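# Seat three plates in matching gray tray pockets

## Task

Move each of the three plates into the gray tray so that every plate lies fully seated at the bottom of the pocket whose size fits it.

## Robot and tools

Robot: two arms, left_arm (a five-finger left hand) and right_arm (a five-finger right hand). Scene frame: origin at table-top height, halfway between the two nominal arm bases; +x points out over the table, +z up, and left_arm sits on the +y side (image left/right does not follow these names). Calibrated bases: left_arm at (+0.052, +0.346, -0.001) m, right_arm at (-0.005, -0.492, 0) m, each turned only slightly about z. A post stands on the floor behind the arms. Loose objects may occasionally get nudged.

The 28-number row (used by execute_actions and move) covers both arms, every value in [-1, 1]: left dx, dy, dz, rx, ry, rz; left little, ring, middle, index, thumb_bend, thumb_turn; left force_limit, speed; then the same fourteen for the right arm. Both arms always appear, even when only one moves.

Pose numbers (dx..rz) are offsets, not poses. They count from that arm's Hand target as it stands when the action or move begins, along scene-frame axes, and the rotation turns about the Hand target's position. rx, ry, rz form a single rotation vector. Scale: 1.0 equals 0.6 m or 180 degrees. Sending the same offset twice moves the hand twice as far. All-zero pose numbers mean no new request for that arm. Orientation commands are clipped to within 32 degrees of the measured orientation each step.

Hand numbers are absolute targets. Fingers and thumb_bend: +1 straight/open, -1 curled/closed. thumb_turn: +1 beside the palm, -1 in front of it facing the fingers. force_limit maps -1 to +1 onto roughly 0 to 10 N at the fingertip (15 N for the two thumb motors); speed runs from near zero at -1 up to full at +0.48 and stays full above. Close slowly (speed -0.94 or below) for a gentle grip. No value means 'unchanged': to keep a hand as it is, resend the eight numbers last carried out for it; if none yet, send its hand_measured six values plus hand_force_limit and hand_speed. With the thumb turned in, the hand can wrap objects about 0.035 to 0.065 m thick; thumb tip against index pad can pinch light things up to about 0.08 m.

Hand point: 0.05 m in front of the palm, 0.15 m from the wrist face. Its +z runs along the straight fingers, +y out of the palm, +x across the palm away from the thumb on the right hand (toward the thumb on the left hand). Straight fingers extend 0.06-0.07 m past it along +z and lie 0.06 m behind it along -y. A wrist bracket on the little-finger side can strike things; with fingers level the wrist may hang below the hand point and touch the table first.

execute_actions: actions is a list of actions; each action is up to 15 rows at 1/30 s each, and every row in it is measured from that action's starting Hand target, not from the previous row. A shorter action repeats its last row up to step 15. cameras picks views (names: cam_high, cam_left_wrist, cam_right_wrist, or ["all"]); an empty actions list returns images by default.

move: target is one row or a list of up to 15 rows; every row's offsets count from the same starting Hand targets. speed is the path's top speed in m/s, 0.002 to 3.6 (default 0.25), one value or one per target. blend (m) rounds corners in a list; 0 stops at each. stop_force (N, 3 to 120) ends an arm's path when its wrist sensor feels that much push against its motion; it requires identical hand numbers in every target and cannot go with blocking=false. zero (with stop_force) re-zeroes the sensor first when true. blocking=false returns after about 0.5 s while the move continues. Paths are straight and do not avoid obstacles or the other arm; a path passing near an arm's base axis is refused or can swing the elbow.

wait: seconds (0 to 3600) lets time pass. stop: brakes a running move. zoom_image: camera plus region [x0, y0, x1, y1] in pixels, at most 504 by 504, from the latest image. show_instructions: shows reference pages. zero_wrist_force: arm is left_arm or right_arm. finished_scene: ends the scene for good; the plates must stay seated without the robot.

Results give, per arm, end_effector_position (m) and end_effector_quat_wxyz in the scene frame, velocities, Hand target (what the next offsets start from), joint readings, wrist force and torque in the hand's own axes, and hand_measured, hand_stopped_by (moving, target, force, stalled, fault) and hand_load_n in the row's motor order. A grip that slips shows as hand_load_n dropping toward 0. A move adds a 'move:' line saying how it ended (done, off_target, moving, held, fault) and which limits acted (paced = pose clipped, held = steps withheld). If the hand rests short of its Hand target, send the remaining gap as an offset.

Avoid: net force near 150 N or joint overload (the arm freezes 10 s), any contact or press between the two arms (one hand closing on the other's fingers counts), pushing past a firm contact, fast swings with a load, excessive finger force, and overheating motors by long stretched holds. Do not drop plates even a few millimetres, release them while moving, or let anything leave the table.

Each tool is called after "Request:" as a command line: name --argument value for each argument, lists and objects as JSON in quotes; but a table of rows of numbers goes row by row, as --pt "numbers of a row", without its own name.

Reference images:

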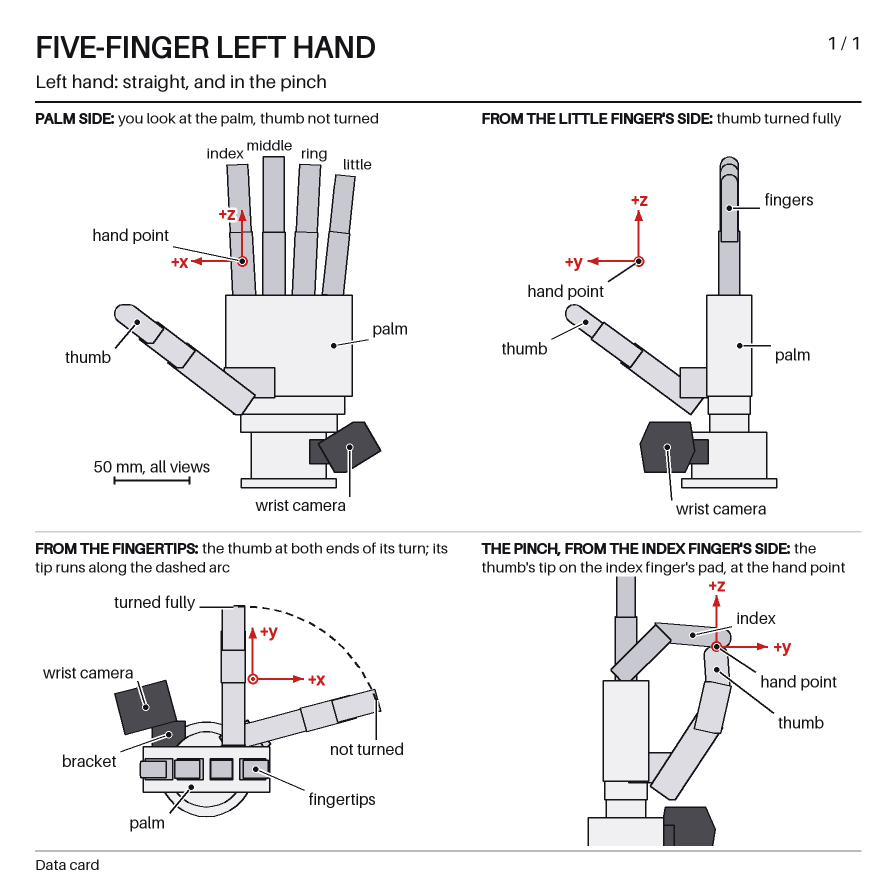

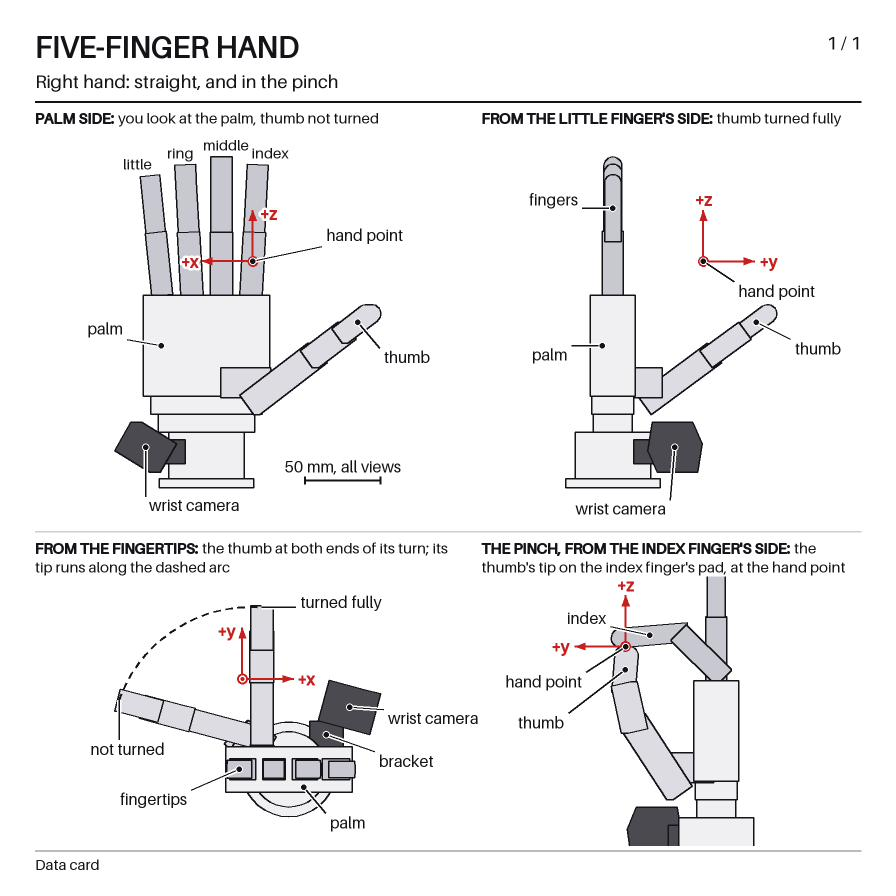

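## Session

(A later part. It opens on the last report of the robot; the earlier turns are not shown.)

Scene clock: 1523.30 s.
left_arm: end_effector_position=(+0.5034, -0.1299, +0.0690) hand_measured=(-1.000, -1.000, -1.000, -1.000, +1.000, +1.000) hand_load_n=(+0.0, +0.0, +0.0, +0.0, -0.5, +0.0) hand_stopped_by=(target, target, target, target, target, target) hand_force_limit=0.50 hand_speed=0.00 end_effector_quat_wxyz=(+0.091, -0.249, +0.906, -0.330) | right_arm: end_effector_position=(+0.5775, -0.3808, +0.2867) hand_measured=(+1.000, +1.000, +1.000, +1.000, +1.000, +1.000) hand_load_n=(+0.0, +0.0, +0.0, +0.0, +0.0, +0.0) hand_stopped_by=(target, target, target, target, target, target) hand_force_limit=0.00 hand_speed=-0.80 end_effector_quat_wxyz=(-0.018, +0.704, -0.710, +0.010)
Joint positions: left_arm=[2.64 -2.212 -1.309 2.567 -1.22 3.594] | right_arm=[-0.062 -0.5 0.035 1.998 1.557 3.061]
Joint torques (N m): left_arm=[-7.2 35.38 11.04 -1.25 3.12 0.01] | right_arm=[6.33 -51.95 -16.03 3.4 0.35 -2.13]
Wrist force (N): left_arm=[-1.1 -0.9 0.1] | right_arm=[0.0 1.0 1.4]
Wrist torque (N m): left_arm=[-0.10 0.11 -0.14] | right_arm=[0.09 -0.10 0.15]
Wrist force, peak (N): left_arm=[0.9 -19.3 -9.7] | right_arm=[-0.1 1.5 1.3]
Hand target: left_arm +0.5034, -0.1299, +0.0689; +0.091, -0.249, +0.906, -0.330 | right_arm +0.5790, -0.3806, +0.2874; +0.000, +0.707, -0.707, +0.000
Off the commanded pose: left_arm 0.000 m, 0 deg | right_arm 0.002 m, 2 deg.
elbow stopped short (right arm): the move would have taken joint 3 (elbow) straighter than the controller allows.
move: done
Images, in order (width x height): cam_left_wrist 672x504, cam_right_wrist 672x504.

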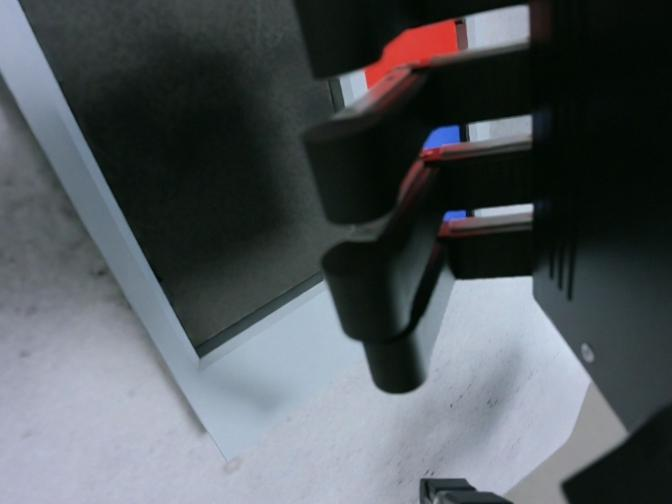

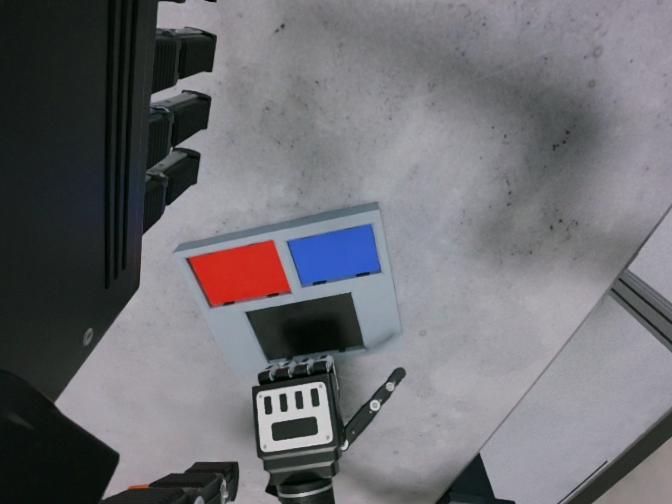

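Request:
move --target '[0.03,0.1,0.12,0,0,0,1,1,1,1,1,1,0.5,0.0,0,0,0,0,0,0,1,1,1,1,1,1,0,-0.8]' --speed 0.15 --cameras '["all"]'

Request:
zoom_image --camera "cam_right_wrist" --region '[160, 190, 420, 390]'

Request:
zoom_image --camera "cam_left_wrist" --region '[0, 100, 504, 504]'

Request:
zoom_image --camera "cam_high" --region '[270, 290, 430, 430]'

Scene clock: 1530.60 s.
left_arm: end_effector_position=(+0.5215, -0.0699, +0.1409) hand_measured=(+1.000, +1.000, +1.000, +1.000, +1.000, +1.000) hand_load_n=(+0.0, +0.0, +0.0, +0.0, +0.0, +0.0) hand_stopped_by=(target, target, target, target, target, target) hand_force_limit=0.50 hand_speed=0.00 end_effector_quat_wxyz=(+0.091, -0.249, +0.906, -0.330) | right_arm: end_effector_position=(+0.5775, -0.3808, +0.2867) hand_measured=(+1.000, +1.000, +1.000, +1.000, +1.000, +1.000) hand_load_n=(+0.0, +0.0, +0.0, +0.0, +0.0, +0.0) hand_stopped_by=(target, target, target, target, target, target) hand_force_limit=0.00 hand_speed=-0.80 end_effector_quat_wxyz=(-0.018, +0.704, -0.710, +0.010)
Joint positions: left_arm=[2.759 -2.111 -1.29 2.407 -1.153 3.699] | right_arm=[-0.062 -0.5 0.035 1.998 1.557 3.061]
Joint torques (N m): left_arm=[-3.02 38.32 10.15 -2.14 -1.62 -1.22] | right_arm=[6.33 -52.8 -15.79 3.45 0.36 -2.08]
Wrist force (N): left_arm=[-1.5 -0.9 0.0] | right_arm=[0.1 1.2 1.4]
Wrist torque (N m): left_arm=[-0.15 0.23 -0.12] | right_arm=[0.11 -0.13 0.16]
Wrist force, peak (N): left_arm=[-2.2 -0.8 -1.4] | right_arm=[0.0 1.7 1.3]
Hand target: left_arm +0.5214, -0.0699, +0.1409; +0.091, -0.249, +0.906, -0.330 | right_arm +0.5790, -0.3806, +0.2874; +0.000, +0.707, -0.707, +0.000
Off the commanded pose: left_arm 0.000 m, 0 deg | right_arm 0.002 m, 2 deg.
elbow stopped short (right arm): the move would have taken joint 3 (elbow) straighter than the controller allows.
move: done

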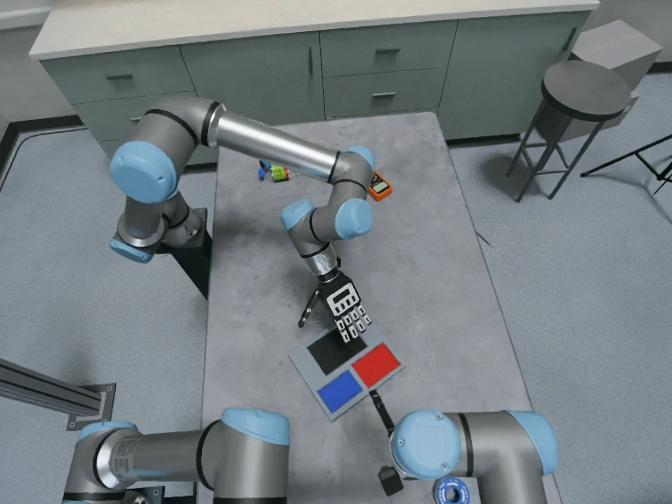

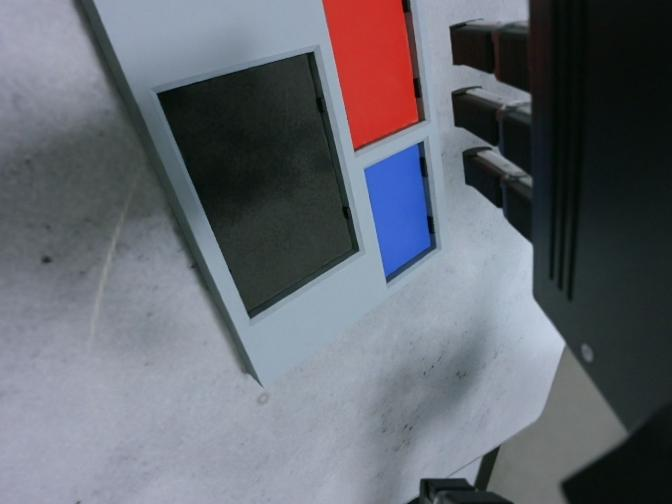

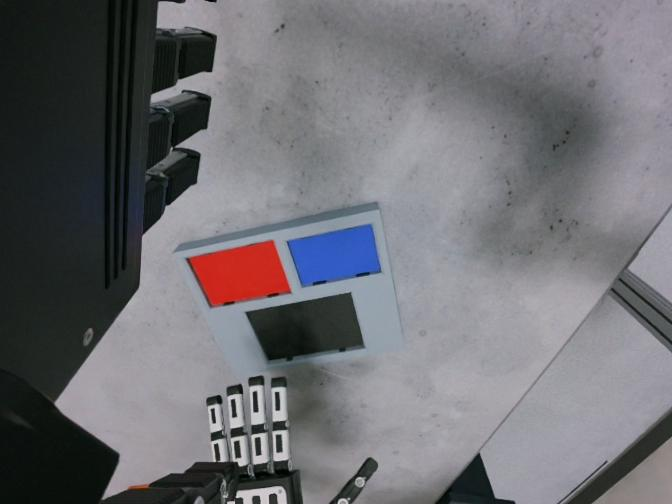

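Scaled by 1.938 from the camera's image (finer frame: 960x720).

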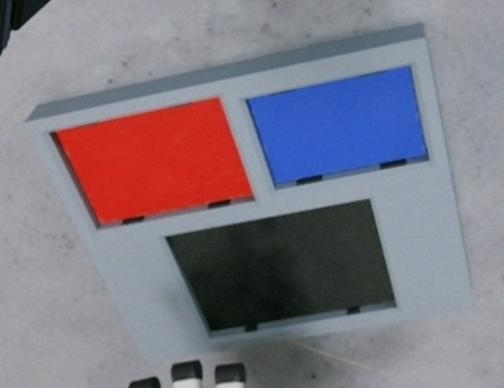

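Scaled by 1.000.

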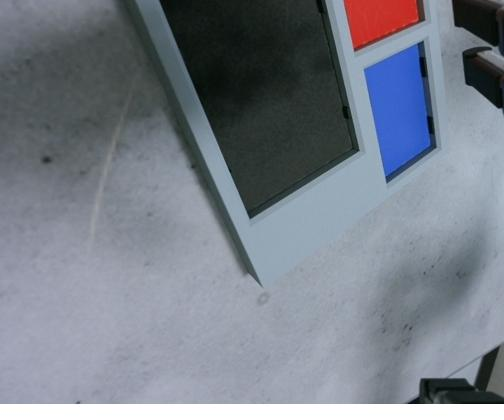

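Scaled by 3.150 from the camera's image (finer frame: 960x720).

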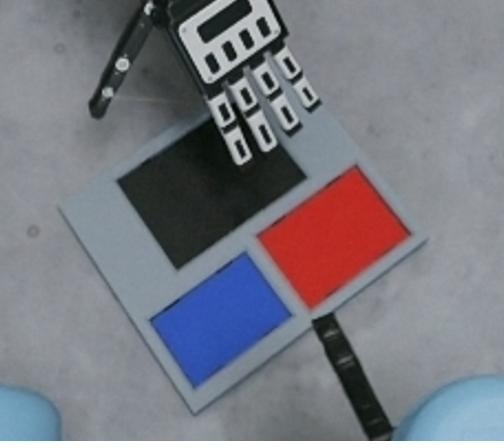

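Request:
finished_scene

The scene is finished: the task was done.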